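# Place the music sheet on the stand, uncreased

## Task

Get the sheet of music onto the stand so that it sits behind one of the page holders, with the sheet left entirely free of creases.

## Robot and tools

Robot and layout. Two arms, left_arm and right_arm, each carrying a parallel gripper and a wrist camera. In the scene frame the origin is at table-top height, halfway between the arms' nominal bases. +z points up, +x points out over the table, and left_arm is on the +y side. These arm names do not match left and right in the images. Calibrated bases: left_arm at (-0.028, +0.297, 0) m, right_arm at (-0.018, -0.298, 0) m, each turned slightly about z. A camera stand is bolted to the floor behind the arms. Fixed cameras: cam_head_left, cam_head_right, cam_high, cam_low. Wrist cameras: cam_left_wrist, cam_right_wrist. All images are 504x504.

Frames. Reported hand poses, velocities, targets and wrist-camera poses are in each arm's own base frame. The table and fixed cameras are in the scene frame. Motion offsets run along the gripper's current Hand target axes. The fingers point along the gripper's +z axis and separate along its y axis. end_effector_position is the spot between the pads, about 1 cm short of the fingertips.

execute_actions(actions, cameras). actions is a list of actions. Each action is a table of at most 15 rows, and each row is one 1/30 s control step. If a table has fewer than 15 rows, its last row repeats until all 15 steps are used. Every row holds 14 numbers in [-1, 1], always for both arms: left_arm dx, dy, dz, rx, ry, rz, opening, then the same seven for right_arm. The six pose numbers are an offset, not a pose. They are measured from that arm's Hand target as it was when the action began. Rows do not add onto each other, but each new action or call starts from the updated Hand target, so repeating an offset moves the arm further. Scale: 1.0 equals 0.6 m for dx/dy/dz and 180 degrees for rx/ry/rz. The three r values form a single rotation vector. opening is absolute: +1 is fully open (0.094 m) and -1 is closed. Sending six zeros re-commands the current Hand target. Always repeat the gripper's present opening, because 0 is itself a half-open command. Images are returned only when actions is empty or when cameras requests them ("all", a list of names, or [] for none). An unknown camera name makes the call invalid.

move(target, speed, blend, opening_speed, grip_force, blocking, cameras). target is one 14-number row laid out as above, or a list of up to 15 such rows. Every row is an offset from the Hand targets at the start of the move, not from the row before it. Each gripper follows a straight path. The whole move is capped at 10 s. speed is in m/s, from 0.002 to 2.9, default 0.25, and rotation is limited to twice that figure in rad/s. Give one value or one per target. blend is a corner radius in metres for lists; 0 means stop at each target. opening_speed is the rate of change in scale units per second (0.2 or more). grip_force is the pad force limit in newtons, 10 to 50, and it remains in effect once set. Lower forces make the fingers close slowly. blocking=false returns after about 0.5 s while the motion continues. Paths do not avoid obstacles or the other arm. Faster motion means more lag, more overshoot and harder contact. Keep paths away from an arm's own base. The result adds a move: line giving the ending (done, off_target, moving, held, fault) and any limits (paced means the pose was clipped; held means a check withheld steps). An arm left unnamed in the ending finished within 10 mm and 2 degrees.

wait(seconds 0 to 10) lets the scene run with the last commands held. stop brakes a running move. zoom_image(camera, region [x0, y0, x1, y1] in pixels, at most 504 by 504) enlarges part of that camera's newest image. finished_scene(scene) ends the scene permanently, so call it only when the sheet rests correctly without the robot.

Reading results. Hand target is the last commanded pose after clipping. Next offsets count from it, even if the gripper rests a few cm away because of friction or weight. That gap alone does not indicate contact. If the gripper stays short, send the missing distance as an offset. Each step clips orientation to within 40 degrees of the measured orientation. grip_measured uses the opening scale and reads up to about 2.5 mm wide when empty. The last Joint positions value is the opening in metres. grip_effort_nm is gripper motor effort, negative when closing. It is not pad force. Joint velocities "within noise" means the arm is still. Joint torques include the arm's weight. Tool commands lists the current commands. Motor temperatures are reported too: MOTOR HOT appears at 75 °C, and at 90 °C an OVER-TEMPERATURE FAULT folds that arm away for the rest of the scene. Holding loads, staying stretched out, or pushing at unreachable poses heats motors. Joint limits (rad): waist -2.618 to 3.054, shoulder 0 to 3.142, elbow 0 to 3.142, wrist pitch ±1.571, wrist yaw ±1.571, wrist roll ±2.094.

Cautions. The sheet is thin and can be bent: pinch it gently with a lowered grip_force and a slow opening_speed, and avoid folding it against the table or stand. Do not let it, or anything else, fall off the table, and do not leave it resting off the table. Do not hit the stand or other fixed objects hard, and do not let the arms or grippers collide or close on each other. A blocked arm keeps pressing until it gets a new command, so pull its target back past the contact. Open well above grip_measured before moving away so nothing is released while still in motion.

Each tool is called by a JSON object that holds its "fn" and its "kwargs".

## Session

{"fn": "execute_actions", "kwargs": {"actions": []}}

{"fn": "zoom_image", "kwargs": {"camera": "cam_head_left", "region": [150, 60, 450, 320]}}

{"fn": "zoom_image", "kwargs": {"camera": "cam_head_right", "region": [150, 60, 450, 320]}}

{"fn": "zoom_image", "kwargs": {"camera": "cam_high", "region": [150, 50, 450, 370]}}

Scene clock: 0.00 s.
left_arm: end_effector_position=(+0.2348, -0.1456, +0.4345) grip_measured=-0.995 grip_effort_nm=n/a end_effector_quat_wxyz=(+0.615, +0.160, +0.683, -0.359) | right_arm: end_effector_position=(+0.3837, +0.0010, +0.4072) grip_measured=+1.000 grip_effort_nm=n/a end_effector_quat_wxyz=(+0.707, +0.000, +0.707, +0.000)
Joint positions: left_arm=[-0.214 0.73 1.059 -0.312 0.544 -0.309 0] | right_arm=[0 1.047 1.047 0 0 0 0.094]
Joint velocities: within noise
Joint torques (N m): no reading
Motor temperatures (°C): left_arm=[24 23 22 26 22 22 22] | right_arm=[21 24 27 26 22 23 21]
Heat: left arm: 26 °C; right arm: 27 °C.
Hand target: left_arm +0.2319, -0.1450, +0.4400; +0.621, +0.162, +0.678, -0.359 | right_arm +0.3802, +0.0010, +0.4202; +0.719, +0.000, +0.695, +0.000
Tool commands: left_gripper/opening=-1.0 right_gripper/opening=+1.0
camera_calibration:
cam_left_wrist: T_world_to_cam=[[-0.63805, -0.709546, 0.299059, -0.0797581], [-0.561934, 0.163555, -0.810851, 0.530376], [0.526424, -0.685415, -0.503075, 0.100176], [0, 0, 0, 1]] pos_world=[0.194412, -0.0746757, 0.504304]

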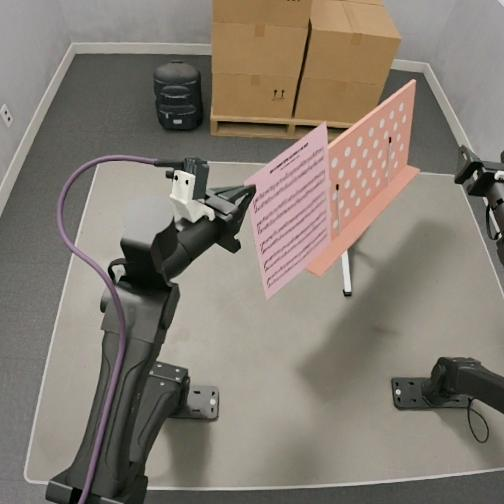

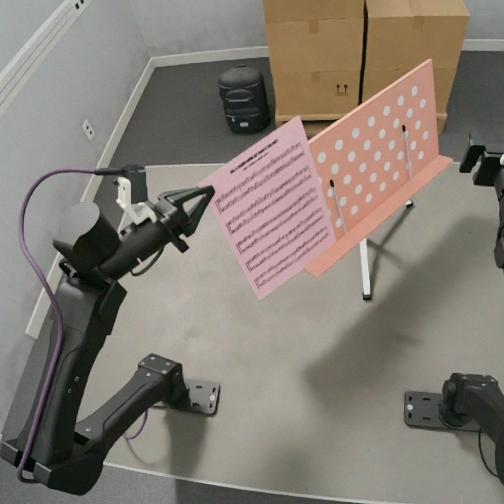

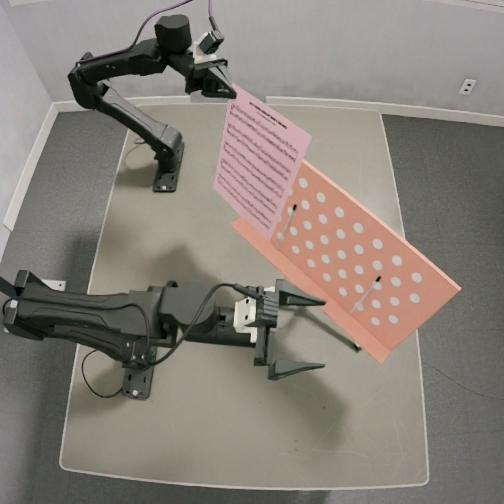

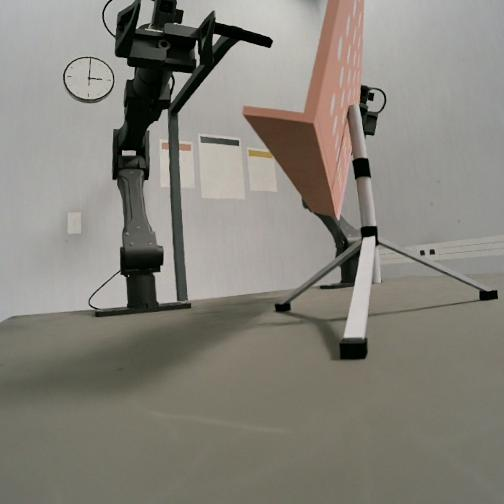

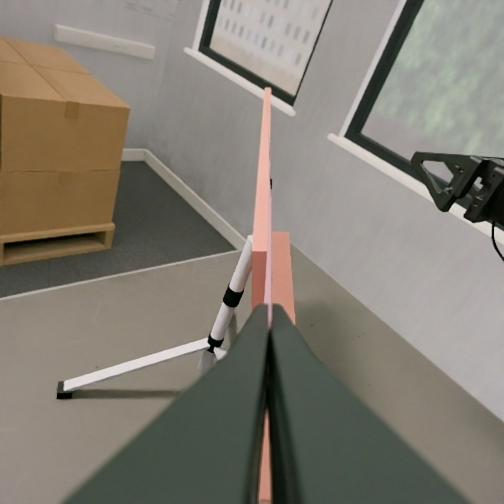

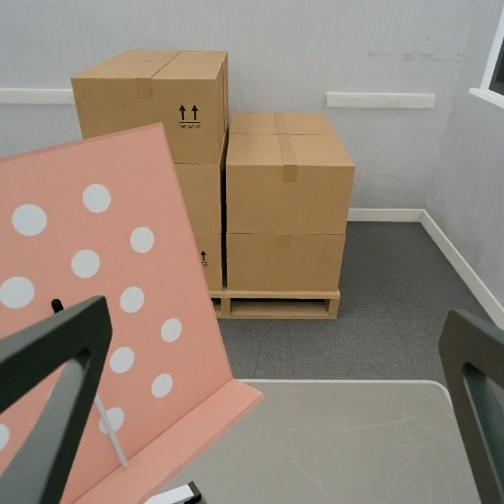

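Scaled by 1.680.

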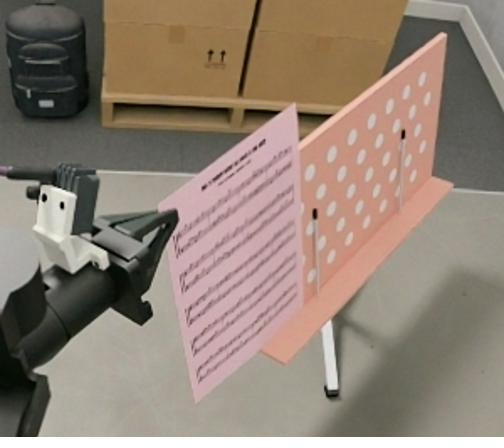

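Scaled by 1.680.

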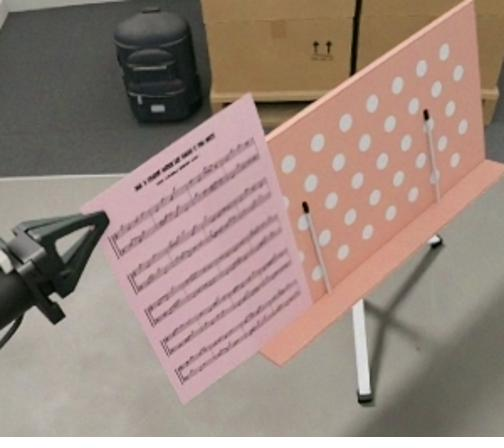

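Scaled by 1.575.

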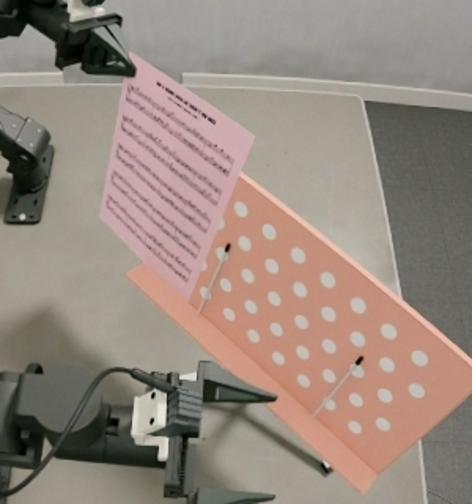

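{"fn": "move", "kwargs": {"target": [-0.05, -0.0417, -0.05, 0, 0, 0, -1, 0.1484, 0.4267, -0.1071, -0.2875, 0.0979, -0.038, -0.45], "speed": 0.2, "cameras": ["all"]}}

{"fn": "zoom_image", "kwargs": {"camera": "cam_right_wrist", "region": [160, 160, 360, 360]}}

{"fn": "zoom_image", "kwargs": {"camera": "cam_head_left", "region": [310, 150, 400, 240]}}

{"fn": "zoom_image", "kwargs": {"camera": "cam_head_right", "region": [300, 150, 390, 240]}}

{"fn": "zoom_image", "kwargs": {"camera": "cam_high", "region": [230, 160, 330, 260]}}

Scene clock: 5.23 s.
left_arm: end_effector_position=(+0.2079, -0.1376, +0.4620) grip_measured=-0.995 grip_effort_nm=-0.26 end_effector_quat_wxyz=(+0.609, +0.158, +0.689, -0.360) | right_arm: end_effector_position=(+0.3183, +0.2529, +0.3128) grip_measured=-0.448 grip_effort_nm=-0.08 end_effector_quat_wxyz=(+0.523, -0.347, +0.735, +0.257)
Joint positions: left_arm=[-0.184 0.718 1.214 -0.495 0.576 -0.309 0] | right_arm=[0.51 1.209 1.086 -0.228 -0.366 -0.115 0.026]
Joint torques (N m): left_arm=[0.73 -0.21 8.99 1.91 0.03 0.01] | right_arm=[0.42 -2.96 10.97 1.75 -0.2 -0.08]
Heat: left arm: 27 °C; right arm: 28 °C.
Hand target: left_arm +0.1987, -0.1349, +0.4750; +0.621, +0.162, +0.678, -0.359 | right_arm +0.3189, +0.2571, +0.3293; +0.535, -0.352, +0.722, +0.261
Off the commanded pose: left_arm 0.016 m, 2 deg | right_arm 0.017 m, 2 deg.
move: off_target (left_arm, right_arm)
camera_calibration:
cam_left_wrist: T_world_to_cam=[[-0.634642, -0.709365, 0.306643, -0.103665], [-0.574291, 0.167388, -0.801355, 0.534972], [0.517125, -0.684677, -0.513614, 0.140523], [0, 0, 0, 1]] pos_world=[0.168772, -0.0668717, 0.532666]
cam_right_wrist: T_world_to_cam=[[0.807056, -0.590416, -0.00834752, -0.100181], [-0.461129, -0.621375, -0.633445, 0.523449], [0.368809, 0.515075, -0.773742, 0.104921], [0, 0, 0, 1]] pos_world=[0.283534, 0.212067, 0.411921]

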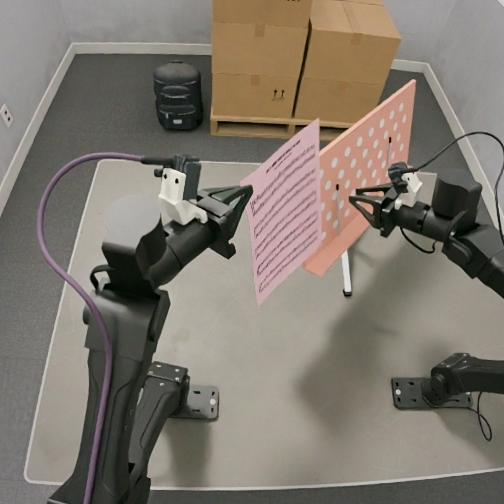

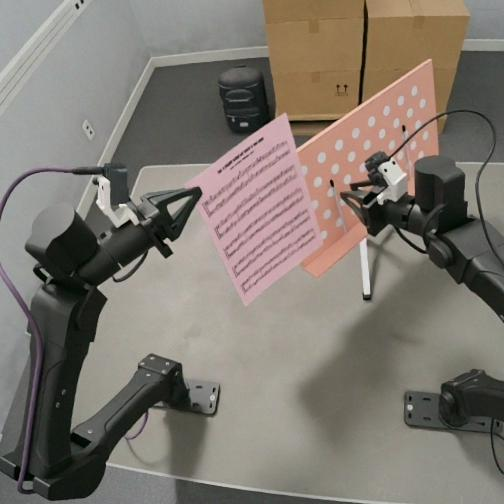

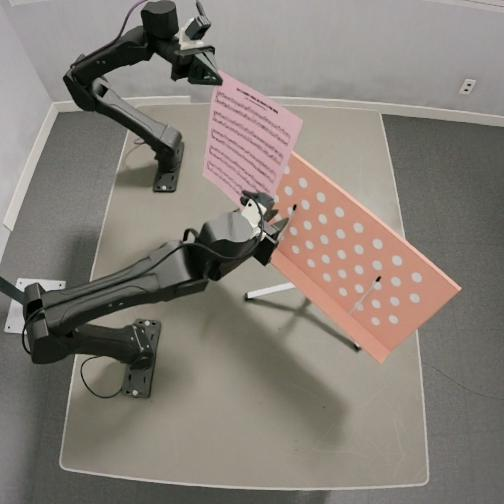

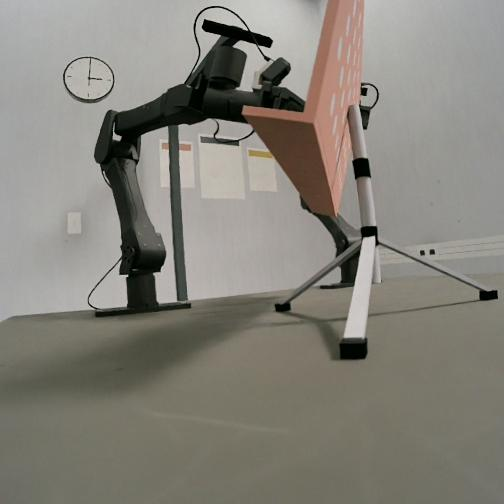

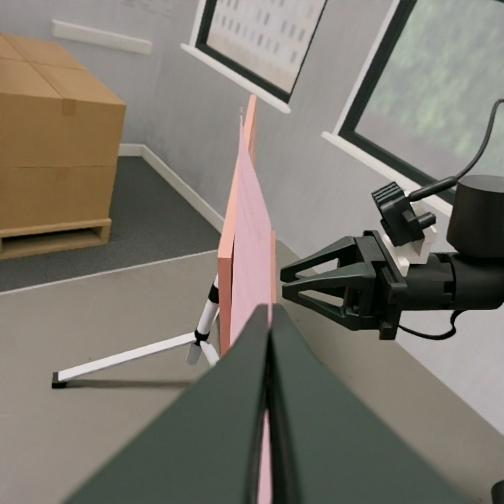

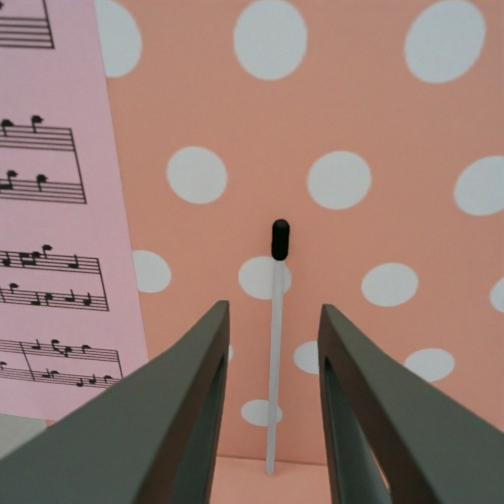

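Scaled by 2.520.

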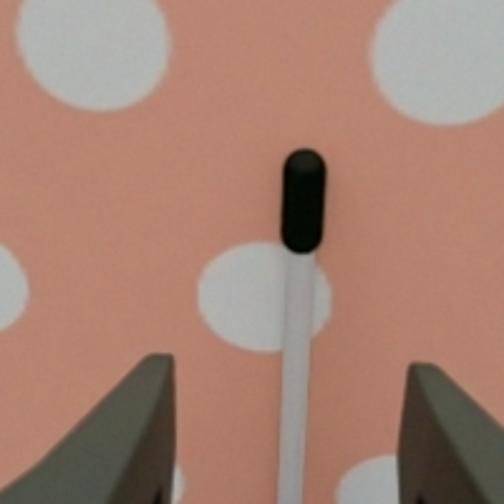

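Scaled by 5.600.

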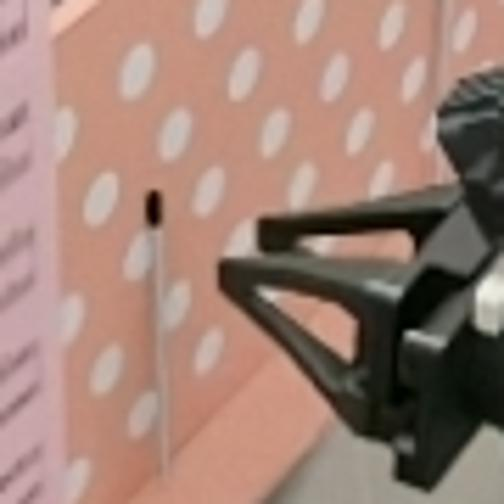

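Scaled by 5.600.

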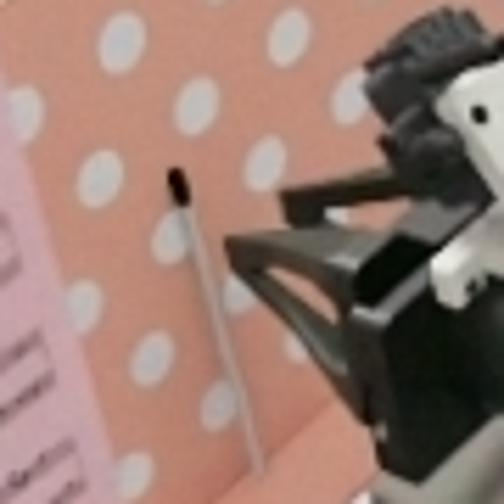

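Scaled by 5.040.

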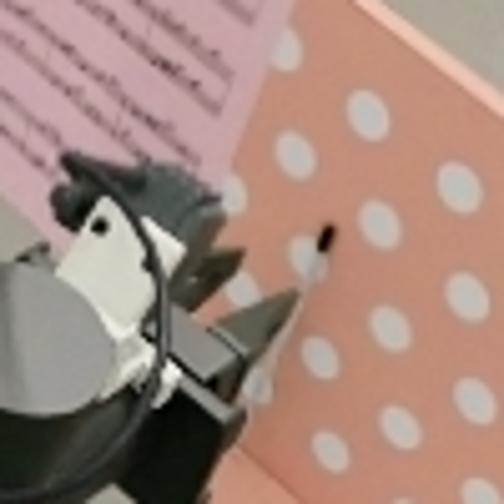

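{"fn": "move", "kwargs": {"target": [0, 0, 0, 0, 0, 0, -1, -0.003, -0.0058, 0.045, 0, 0, 0, -0.5], "speed": 0.06, "cameras": ["cam_right_wrist", "cam_head_left", "cam_head_right", "cam_high"]}}

{"fn": "zoom_image", "kwargs": {"camera": "cam_right_wrist", "region": [190, 210, 340, 360]}}

{"fn": "zoom_image", "kwargs": {"camera": "cam_head_left", "region": [315, 160, 375, 220]}}

{"fn": "zoom_image", "kwargs": {"camera": "cam_head_right", "region": [315, 160, 375, 220]}}

{"fn": "zoom_image", "kwargs": {"camera": "cam_high", "region": [260, 180, 320, 240]}}

Scene clock: 7.10 s.
left_arm: end_effector_position=(+0.2079, -0.1376, +0.4619) grip_measured=-0.995 grip_effort_nm=-0.26 end_effector_quat_wxyz=(+0.609, +0.158, +0.689, -0.360) | right_arm: end_effector_position=(+0.3334, +0.2708, +0.3043) grip_measured=-0.498 grip_effort_nm=-0.08 end_effector_quat_wxyz=(+0.516, -0.353, +0.737, +0.258)
Joint positions: left_arm=[-0.184 0.718 1.214 -0.495 0.576 -0.309 0] | right_arm=[0.533 1.3 1.127 -0.192 -0.356 -0.115 0.024]
Joint torques (N m): left_arm=[0.72 -0.23 8.94 1.91 0.04 0] | right_arm=[0.58 -3.49 10.76 1.98 -0.05 0.01]
Heat: left arm: 27 °C; right arm: 28 °C.
Hand target: left_arm +0.1988, -0.1349, +0.4750; +0.621, +0.162, +0.678, -0.359 | right_arm +0.3380, +0.2757, +0.3229; +0.535, -0.352, +0.723, +0.261
Off the commanded pose: left_arm 0.016 m, 2 deg | right_arm 0.020 m, 3 deg.
move: off_target (left_arm, right_arm)
camera_calibration:
cam_right_wrist: T_world_to_cam=[[0.81519, -0.579091, -0.0108814, -0.106909], [-0.458956, -0.634386, -0.622024, 0.535401], [0.353306, 0.512062, -0.782923, 0.0923084], [0, 0, 0, 1]] pos_world=[0.300263, 0.230473, 0.404139]
Images, in order (width x height): cam_head_left 504x504, cam_head_right 504x504, cam_high 504x504, cam_right_wrist 504x504.

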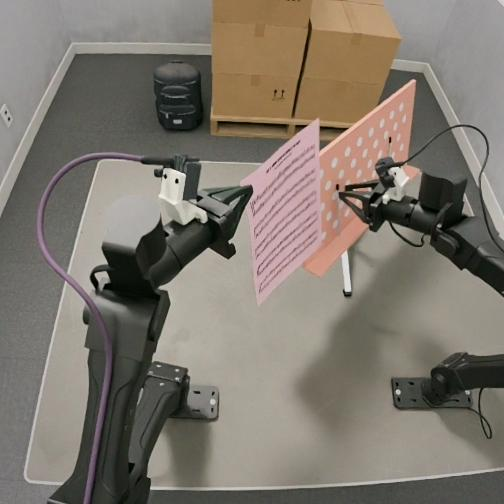

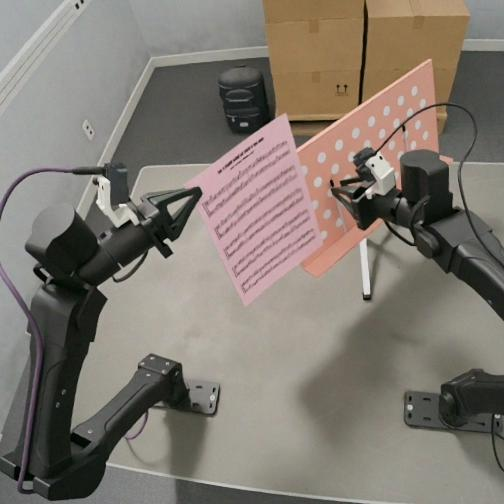

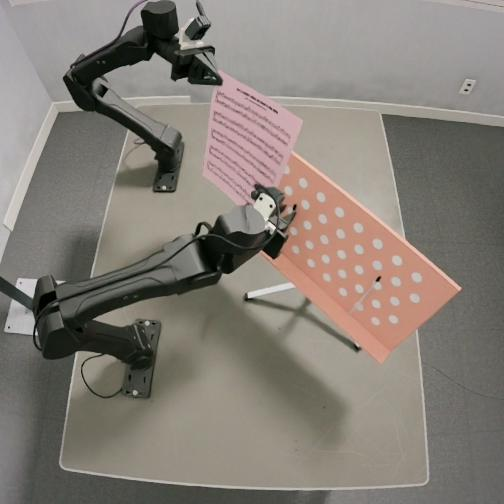

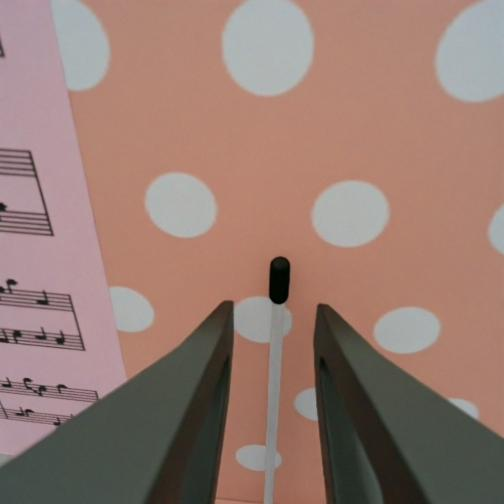

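Scaled by 3.360.

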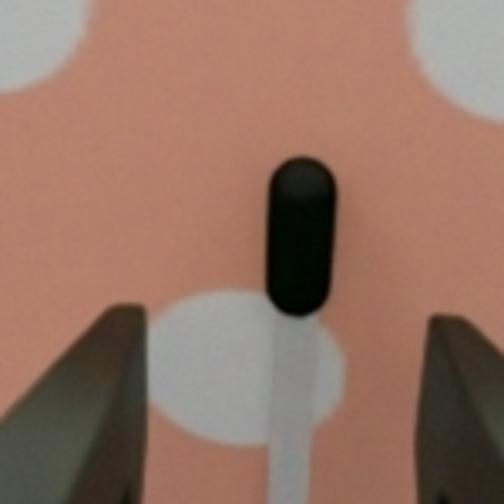

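Scaled by 8.400.

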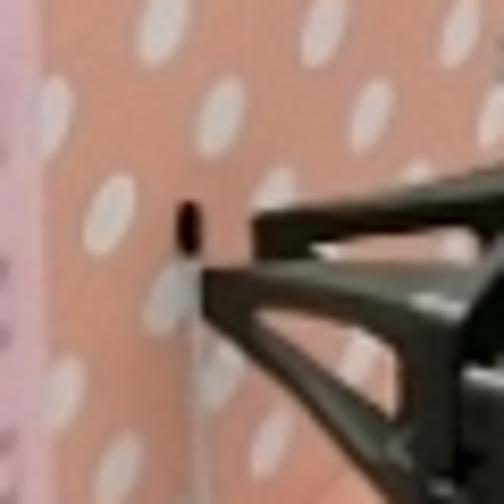

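Scaled by 8.400.

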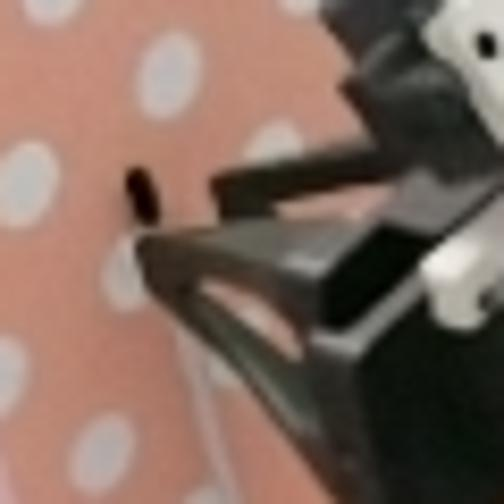

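Scaled by 8.400.

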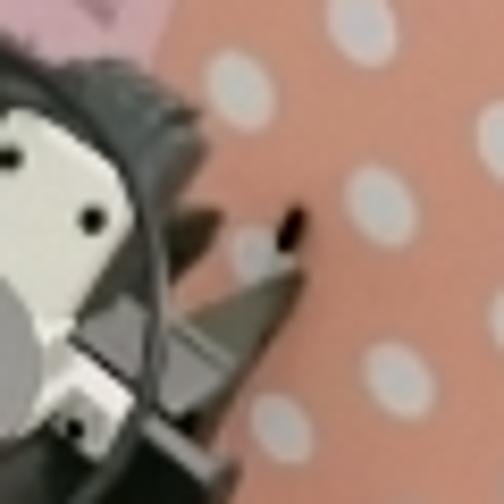

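{"fn": "move", "kwargs": {"target": [0, 0, 0, 0, 0, 0, -1, -0.0125, -0.004, 0.013, 0, 0, 0, -0.5], "speed": 0.04, "cameras": ["cam_right_wrist", "cam_head_left", "cam_high"]}}

{"fn": "zoom_image", "kwargs": {"camera": "cam_right_wrist", "region": [190, 230, 340, 380]}}

{"fn": "zoom_image", "kwargs": {"camera": "cam_head_left", "region": [315, 160, 375, 220]}}

{"fn": "zoom_image", "kwargs": {"camera": "cam_high", "region": [260, 180, 320, 240]}}

Scene clock: 8.63 s.
left_arm: end_effector_position=(+0.2079, -0.1376, +0.4619) grip_measured=-0.995 grip_effort_nm=-0.26 end_effector_quat_wxyz=(+0.609, +0.158, +0.689, -0.360) | right_arm: end_effector_position=(+0.3419, +0.2773, +0.3118) grip_measured=-0.498 grip_effort_nm=-0.08 end_effector_quat_wxyz=(+0.520, -0.354, +0.733, +0.258)
Joint positions: left_arm=[-0.184 0.718 1.214 -0.495 0.576 -0.309 0] | right_arm=[0.538 1.339 1.176 -0.192 -0.352 -0.115 0.024]
Joint torques (N m): left_arm=[0.73 -0.24 8.98 1.92 0.03 0.01] | right_arm=[0.58 -3.71 10.78 1.89 -0.03 0.02]
Heat: left arm: 28 °C; right arm: 29 °C.
Hand target: left_arm +0.1988, -0.1349, +0.4750; +0.621, +0.162, +0.678, -0.359 | right_arm +0.3458, +0.2818, +0.3280; +0.535, -0.352, +0.722, +0.261
Off the commanded pose: left_arm 0.016 m, 2 deg | right_arm 0.017 m, 2 deg.
move: off_target (left_arm, right_arm)
camera_calibration:
cam_right_wrist: T_world_to_cam=[[0.815648, -0.578527, -0.00506163, -0.112216], [-0.452248, -0.632106, -0.629216, 0.547389], [0.360819, 0.515508, -0.777214, 0.0865549], [0, 0, 0, 1]] pos_world=[0.307854, 0.236468, 0.41113]
Images, in order (width x height): cam_head_left 504x504, cam_high 504x504, cam_right_wrist 504x504.

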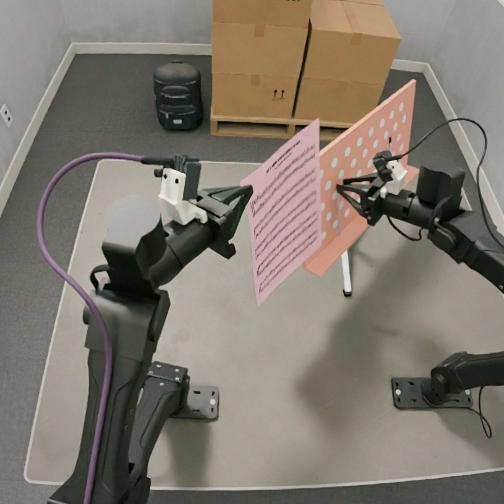

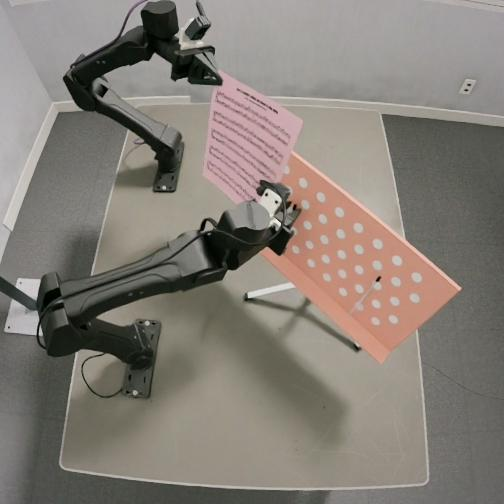

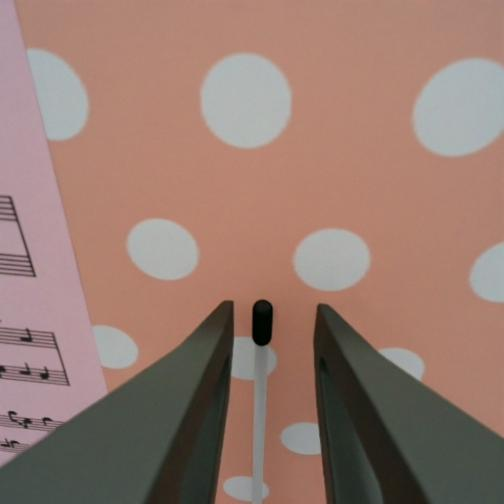

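Scaled by 3.360.

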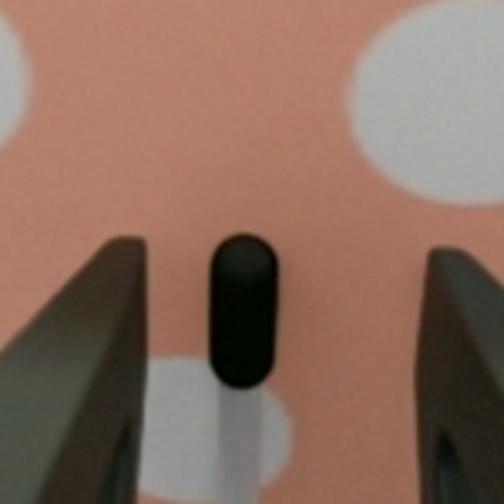

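Scaled by 8.400.

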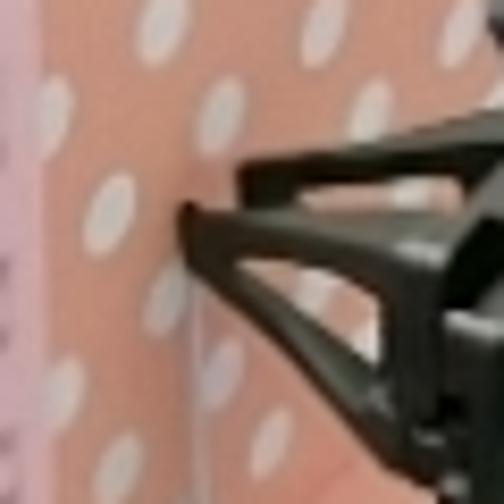

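Scaled by 8.400.

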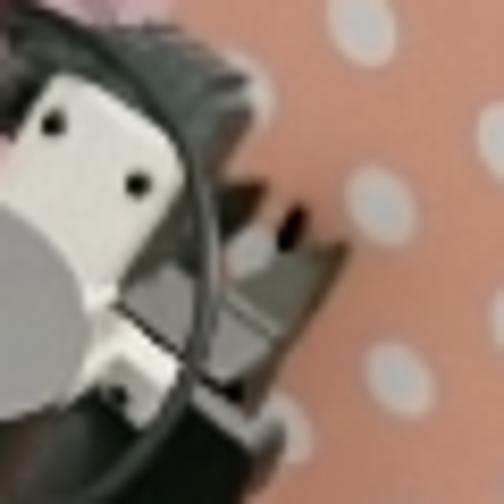

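{"fn": "move", "kwargs": {"target": [0, 0, 0, 0, 0, 0, -1, 0.0065, 0.0062, 0, 0, 0, 0, -0.5], "speed": 0.04, "cameras": ["cam_right_wrist", "cam_head_left", "cam_high"]}}

{"fn": "zoom_image", "kwargs": {"camera": "cam_right_wrist", "region": [190, 230, 340, 380]}}

{"fn": "zoom_image", "kwargs": {"camera": "cam_head_left", "region": [315, 160, 375, 220]}}

{"fn": "zoom_image", "kwargs": {"camera": "cam_high", "region": [260, 180, 320, 240]}}

Scene clock: 10.17 s.
left_arm: end_effector_position=(+0.2079, -0.1376, +0.4619) grip_measured=-0.995 grip_effort_nm=-0.26 end_effector_quat_wxyz=(+0.609, +0.158, +0.689, -0.360) | right_arm: end_effector_position=(+0.3405, +0.2801, +0.3125) grip_measured=-0.498 grip_effort_nm=-0.08 end_effector_quat_wxyz=(+0.521, -0.354, +0.732, +0.258)
Joint positions: left_arm=[-0.184 0.718 1.214 -0.495 0.576 -0.309 0] | right_arm=[0.549 1.339 1.176 -0.188 -0.342 -0.112 0.024]
Joint torques (N m): left_arm=[0.73 -0.25 8.98 1.92 0.04 0.01] | right_arm=[0.58 -4.46 8.81 2 -0.04 0.04]
Heat: left arm: 28 °C; right arm: 29 °C.
Hand target: left_arm +0.1988, -0.1349, +0.4750; +0.621, +0.162, +0.678, -0.359 | right_arm +0.3422, +0.2832, +0.3242; +0.535, -0.352, +0.723, +0.261
Off the commanded pose: left_arm 0.016 m, 2 deg | right_arm 0.012 m, 2 deg.
move: off_target (left_arm, right_arm)
camera_calibration:
cam_right_wrist: T_world_to_cam=[[0.816189, -0.577777, -0.00281305, -0.110453], [-0.449566, -0.632, -0.631242, 0.548644], [0.36294, 0.516478, -0.775581, 0.0847254], [0, 0, 0, 1]] pos_world=[0.306052, 0.239167, 0.411728]
Images, in order (width x height): cam_head_left 504x504, cam_high 504x504, cam_right_wrist 504x504.

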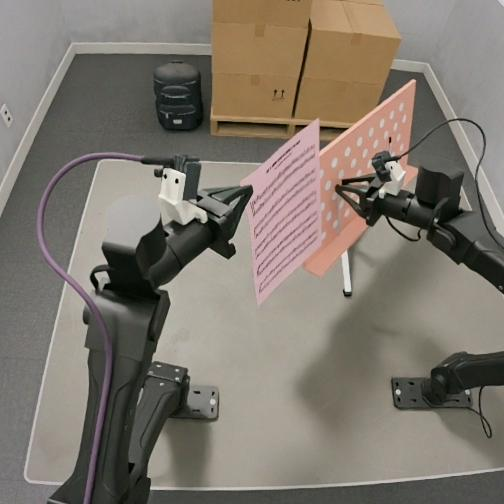

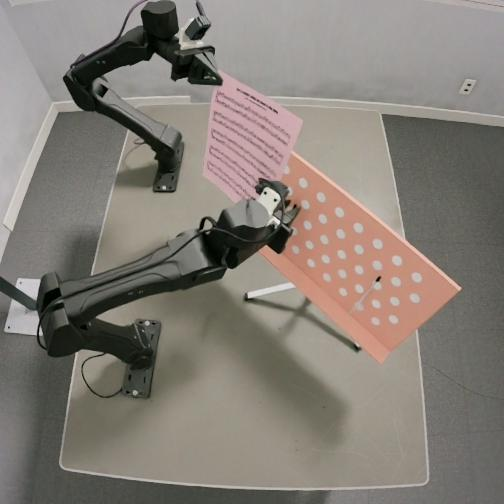

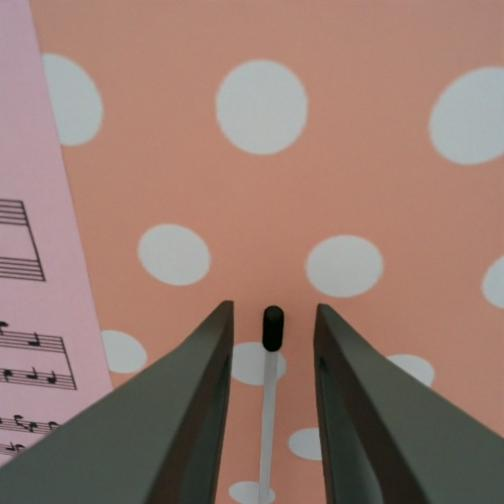

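Scaled by 3.360.

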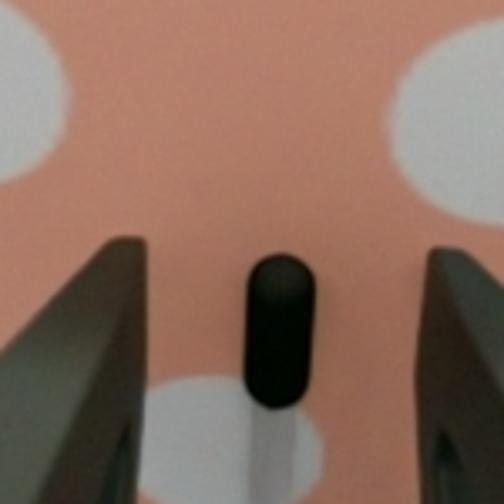

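Scaled by 8.400.

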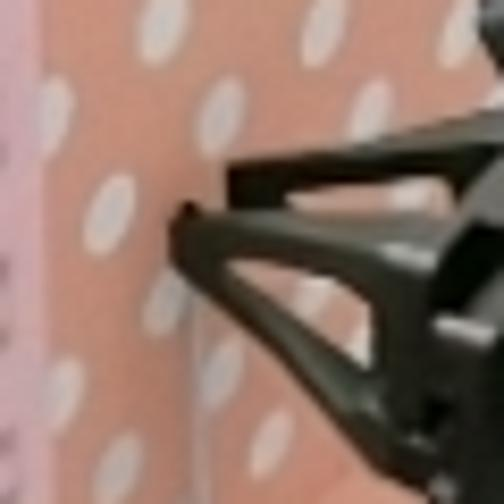

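Scaled by 8.400.

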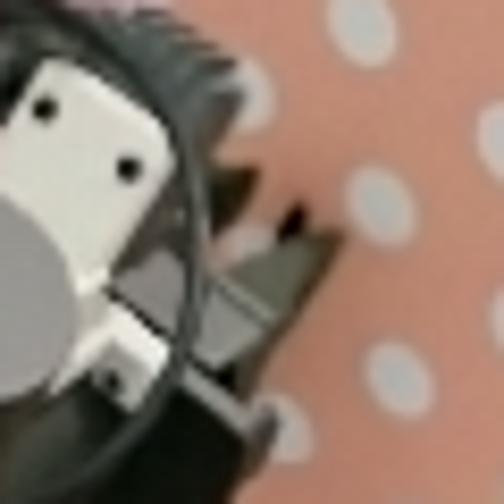

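{"fn": "move", "kwargs": {"target": [0, 0, 0, 0, 0, 0, -1, 0.01, 0.0005, 0, 0, 0, 0, -0.5], "speed": 0.04, "cameras": ["cam_right_wrist", "cam_head_left"]}}

{"fn": "zoom_image", "kwargs": {"camera": "cam_right_wrist", "region": [190, 230, 340, 380]}}

{"fn": "zoom_image", "kwargs": {"camera": "cam_head_left", "region": [315, 160, 375, 220]}}

Scene clock: 11.20 s.
left_arm: end_effector_position=(+0.2079, -0.1376, +0.4619) grip_measured=-0.995 grip_effort_nm=-0.26 end_effector_quat_wxyz=(+0.609, +0.158, +0.689, -0.360) | right_arm: end_effector_position=(+0.3416, +0.2806, +0.3139) grip_measured=-0.498 grip_effort_nm=-0.08 end_effector_quat_wxyz=(+0.527, -0.354, +0.729, +0.258)
Joint positions: left_arm=[-0.184 0.718 1.214 -0.495 0.576 -0.309 0] | right_arm=[0.549 1.339 1.17 -0.168 -0.341 -0.112 0.024]
Joint torques (N m): left_arm=[0.72 -0.23 8.96 1.91 0.04 0] | right_arm=[0.49 -5.09 7.02 2 -0.03 0.03]
Heat: left arm: 28 °C; right arm: 29 °C.
Hand target: left_arm +0.1988, -0.1349, +0.4750; +0.621, +0.162, +0.678, -0.359 | right_arm +0.3409, +0.2819, +0.3184; +0.535, -0.352, +0.723, +0.261
Off the commanded pose: left_arm 0.016 m, 2 deg | right_arm 0.005 m, 1 deg.
move: off_target (left_arm)
camera_calibration:
cam_right_wrist: T_world_to_cam=[[0.815768, -0.578374, 0.0026701, -0.112492], [-0.442724, -0.627397, -0.6406, 0.54967], [0.372181, 0.521398, -0.76787, 0.0781332], [0, 0, 0, 1]] pos_world=[0.306039, 0.239061, 0.412415]
Images, in order (width x height): cam_head_left 504x504, cam_right_wrist 504x504.

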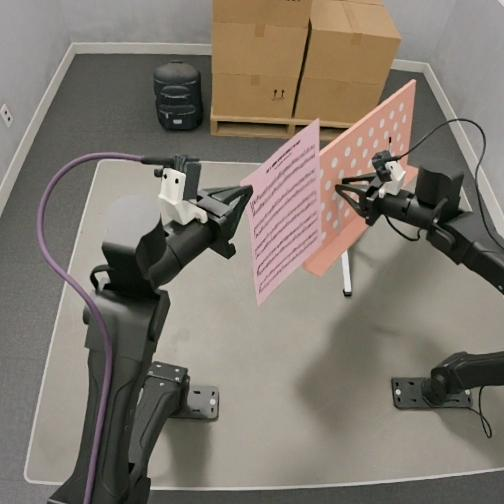

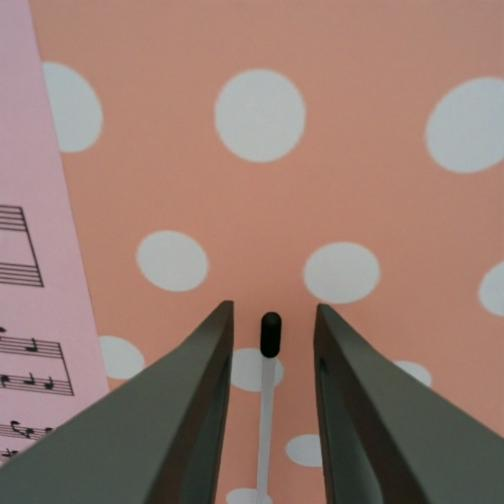

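Scaled by 3.360.

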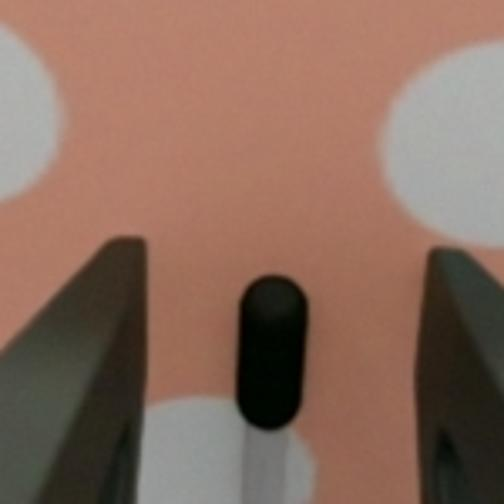

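Scaled by 8.400.

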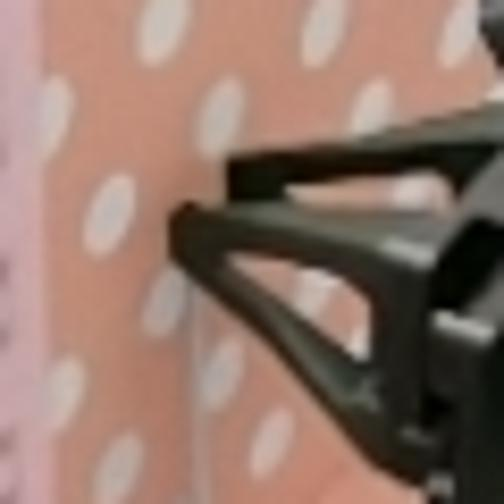

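{"fn": "move", "kwargs": {"target": [0, 0, 0, 0, 0, 0, -1, 0.02, -0.001, 0, 0, 0, 0, -0.5], "speed": 0.04, "cameras": ["cam_right_wrist", "cam_head_left"]}}

{"fn": "zoom_image", "kwargs": {"camera": "cam_right_wrist", "region": [190, 230, 340, 380]}}

{"fn": "zoom_image", "kwargs": {"camera": "cam_head_left", "region": [315, 160, 375, 220]}}

Scene clock: 12.23 s.
left_arm: end_effector_position=(+0.2079, -0.1376, +0.4619) grip_measured=-0.995 grip_effort_nm=-0.26 end_effector_quat_wxyz=(+0.609, +0.158, +0.689, -0.360) | right_arm: end_effector_position=(+0.3407, +0.2804, +0.2986) grip_measured=-0.498 grip_effort_nm=-0.07 end_effector_quat_wxyz=(+0.522, -0.354, +0.731, +0.259)
Joint positions: left_arm=[-0.184 0.718 1.214 -0.495 0.576 -0.309 0] | right_arm=[0.549 1.337 1.117 -0.128 -0.343 -0.112 0.024]
Joint torques (N m): left_arm=[0.73 -0.27 9.01 1.91 0.04 0.01] | right_arm=[-0.1 -6.15 6.79 2.01 -0.09 0]
Heat: left arm: 28 °C; right arm: 30 °C.
Hand target: left_arm +0.1988, -0.1349, +0.4750; +0.621, +0.162, +0.678, -0.359 | right_arm +0.3392, +0.2788, +0.3069; +0.535, -0.352, +0.723, +0.261
Off the commanded pose: left_arm 0.016 m, 2 deg | right_arm 0.009 m, 2 deg.
move: off_target (left_arm)
camera_calibration:
cam_right_wrist: T_world_to_cam=[[0.816799, -0.576919, -0.00214761, -0.111116], [-0.44761, -0.631366, -0.633263, 0.539964], [0.363985, 0.51821, -0.773934, 0.0722594], [0, 0, 0, 1]] pos_world=[0.306151, 0.239365, 0.397625]
Images, in order (width x height): cam_head_left 504x504, cam_right_wrist 504x504.

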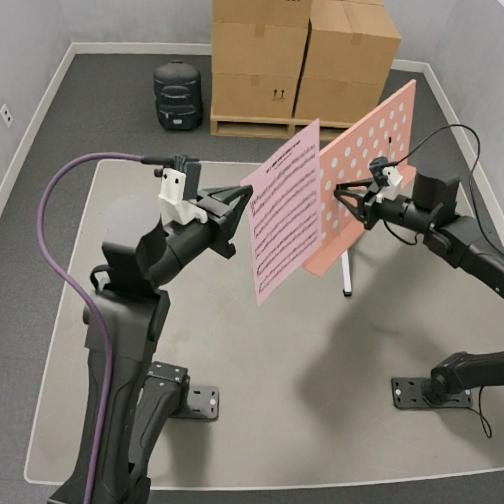

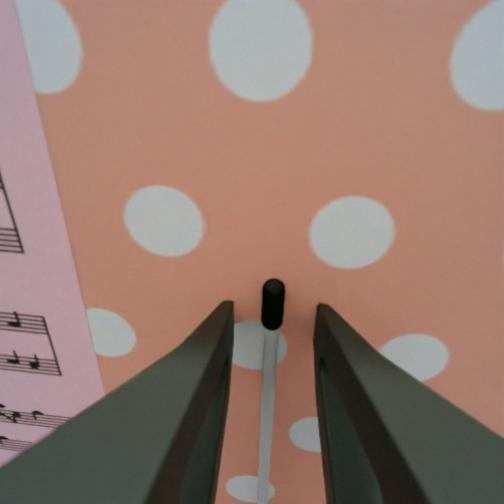

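Scaled by 3.360.

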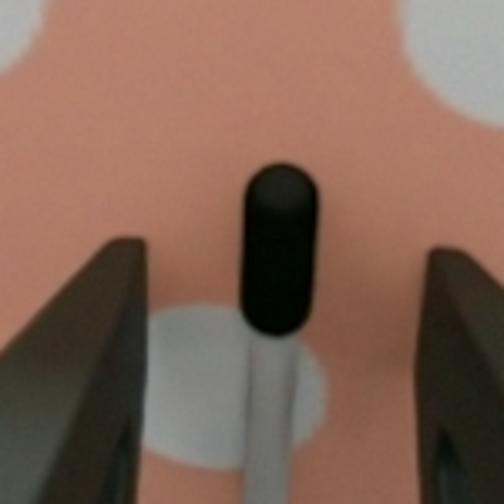

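Scaled by 8.400.

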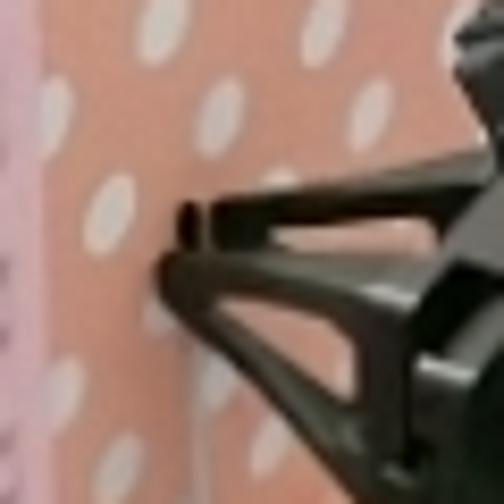

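{"fn": "move", "kwargs": {"target": [0, 0, 0, 0, 0, 0, -1, 0, 0, 0, 0, 0, 0, -0.95], "grip_force": [50, 20], "opening_speed": 0.4, "cameras": ["cam_right_wrist", "cam_head_left"]}}

{"fn": "zoom_image", "kwargs": {"camera": "cam_right_wrist", "region": [190, 230, 340, 380]}}

{"fn": "zoom_image", "kwargs": {"camera": "cam_head_left", "region": [315, 160, 375, 220]}}

Scene clock: 14.37 s.
left_arm: end_effector_position=(+0.2079, -0.1376, +0.4619) grip_measured=-0.995 grip_effort_nm=-0.26 end_effector_quat_wxyz=(+0.609, +0.158, +0.689, -0.360) | right_arm: end_effector_position=(+0.3412, +0.2801, +0.2984) grip_measured=-0.885 grip_effort_nm=-0.44 end_effector_quat_wxyz=(+0.523, -0.354, +0.731, +0.258)
Joint positions: left_arm=[-0.184 0.718 1.214 -0.495 0.576 -0.309 0] | right_arm=[0.547 1.337 1.115 -0.124 -0.342 -0.112 0.005]
Joint torques (N m): left_arm=[0.73 -0.24 8.98 1.91 0.04 0] | right_arm=[0.02 -6.16 6.97 1.97 -0.09 0]
Heat: left arm: 29 °C; right arm: 30 °C.
Hand target: left_arm +0.1988, -0.1349, +0.4750; +0.621, +0.162, +0.678, -0.359 | right_arm +0.3392, +0.2788, +0.3069; +0.535, -0.352, +0.723, +0.261
Off the commanded pose: left_arm 0.016 m, 2 deg | right_arm 0.009 m, 2 deg.
grip_force (N): 50, 20
move: off_target (left_arm)
camera_calibration:
cam_right_wrist: T_world_to_cam=[[0.815914, -0.578172, -0.0012779, -0.111364], [-0.447509, -0.63012, -0.634575, 0.539909], [0.366088, 0.51833, -0.772861, 0.0711033], [0, 0, 0, 1]] pos_world=[0.306447, 0.238965, 0.397423]
Images, in order (width x height): cam_head_left 504x504, cam_right_wrist 504x504.

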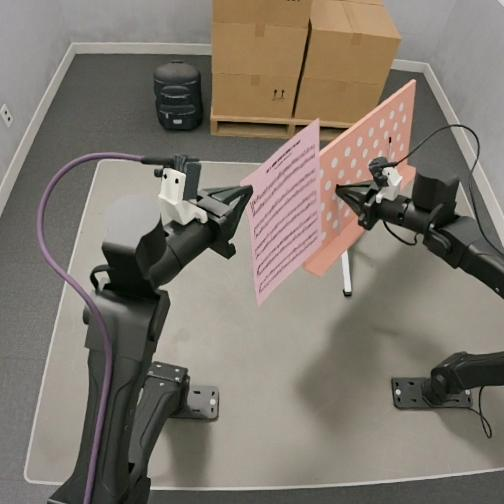

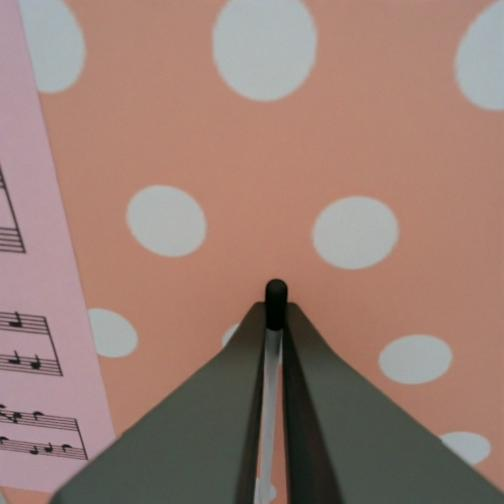

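Scaled by 3.360.

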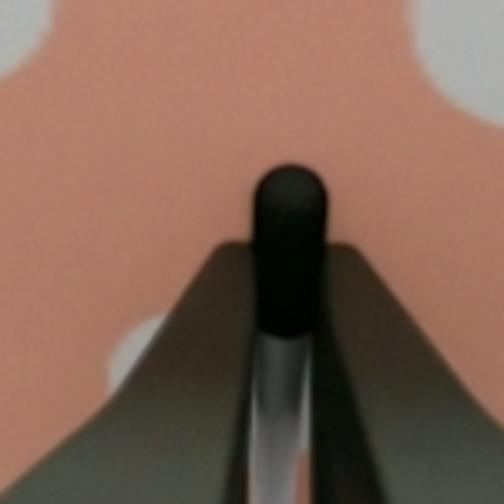

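Scaled by 8.400.

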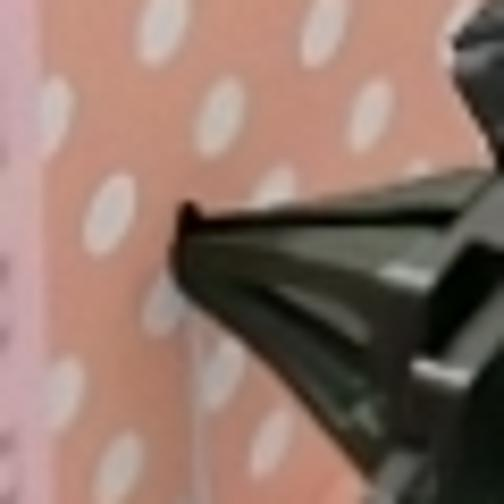

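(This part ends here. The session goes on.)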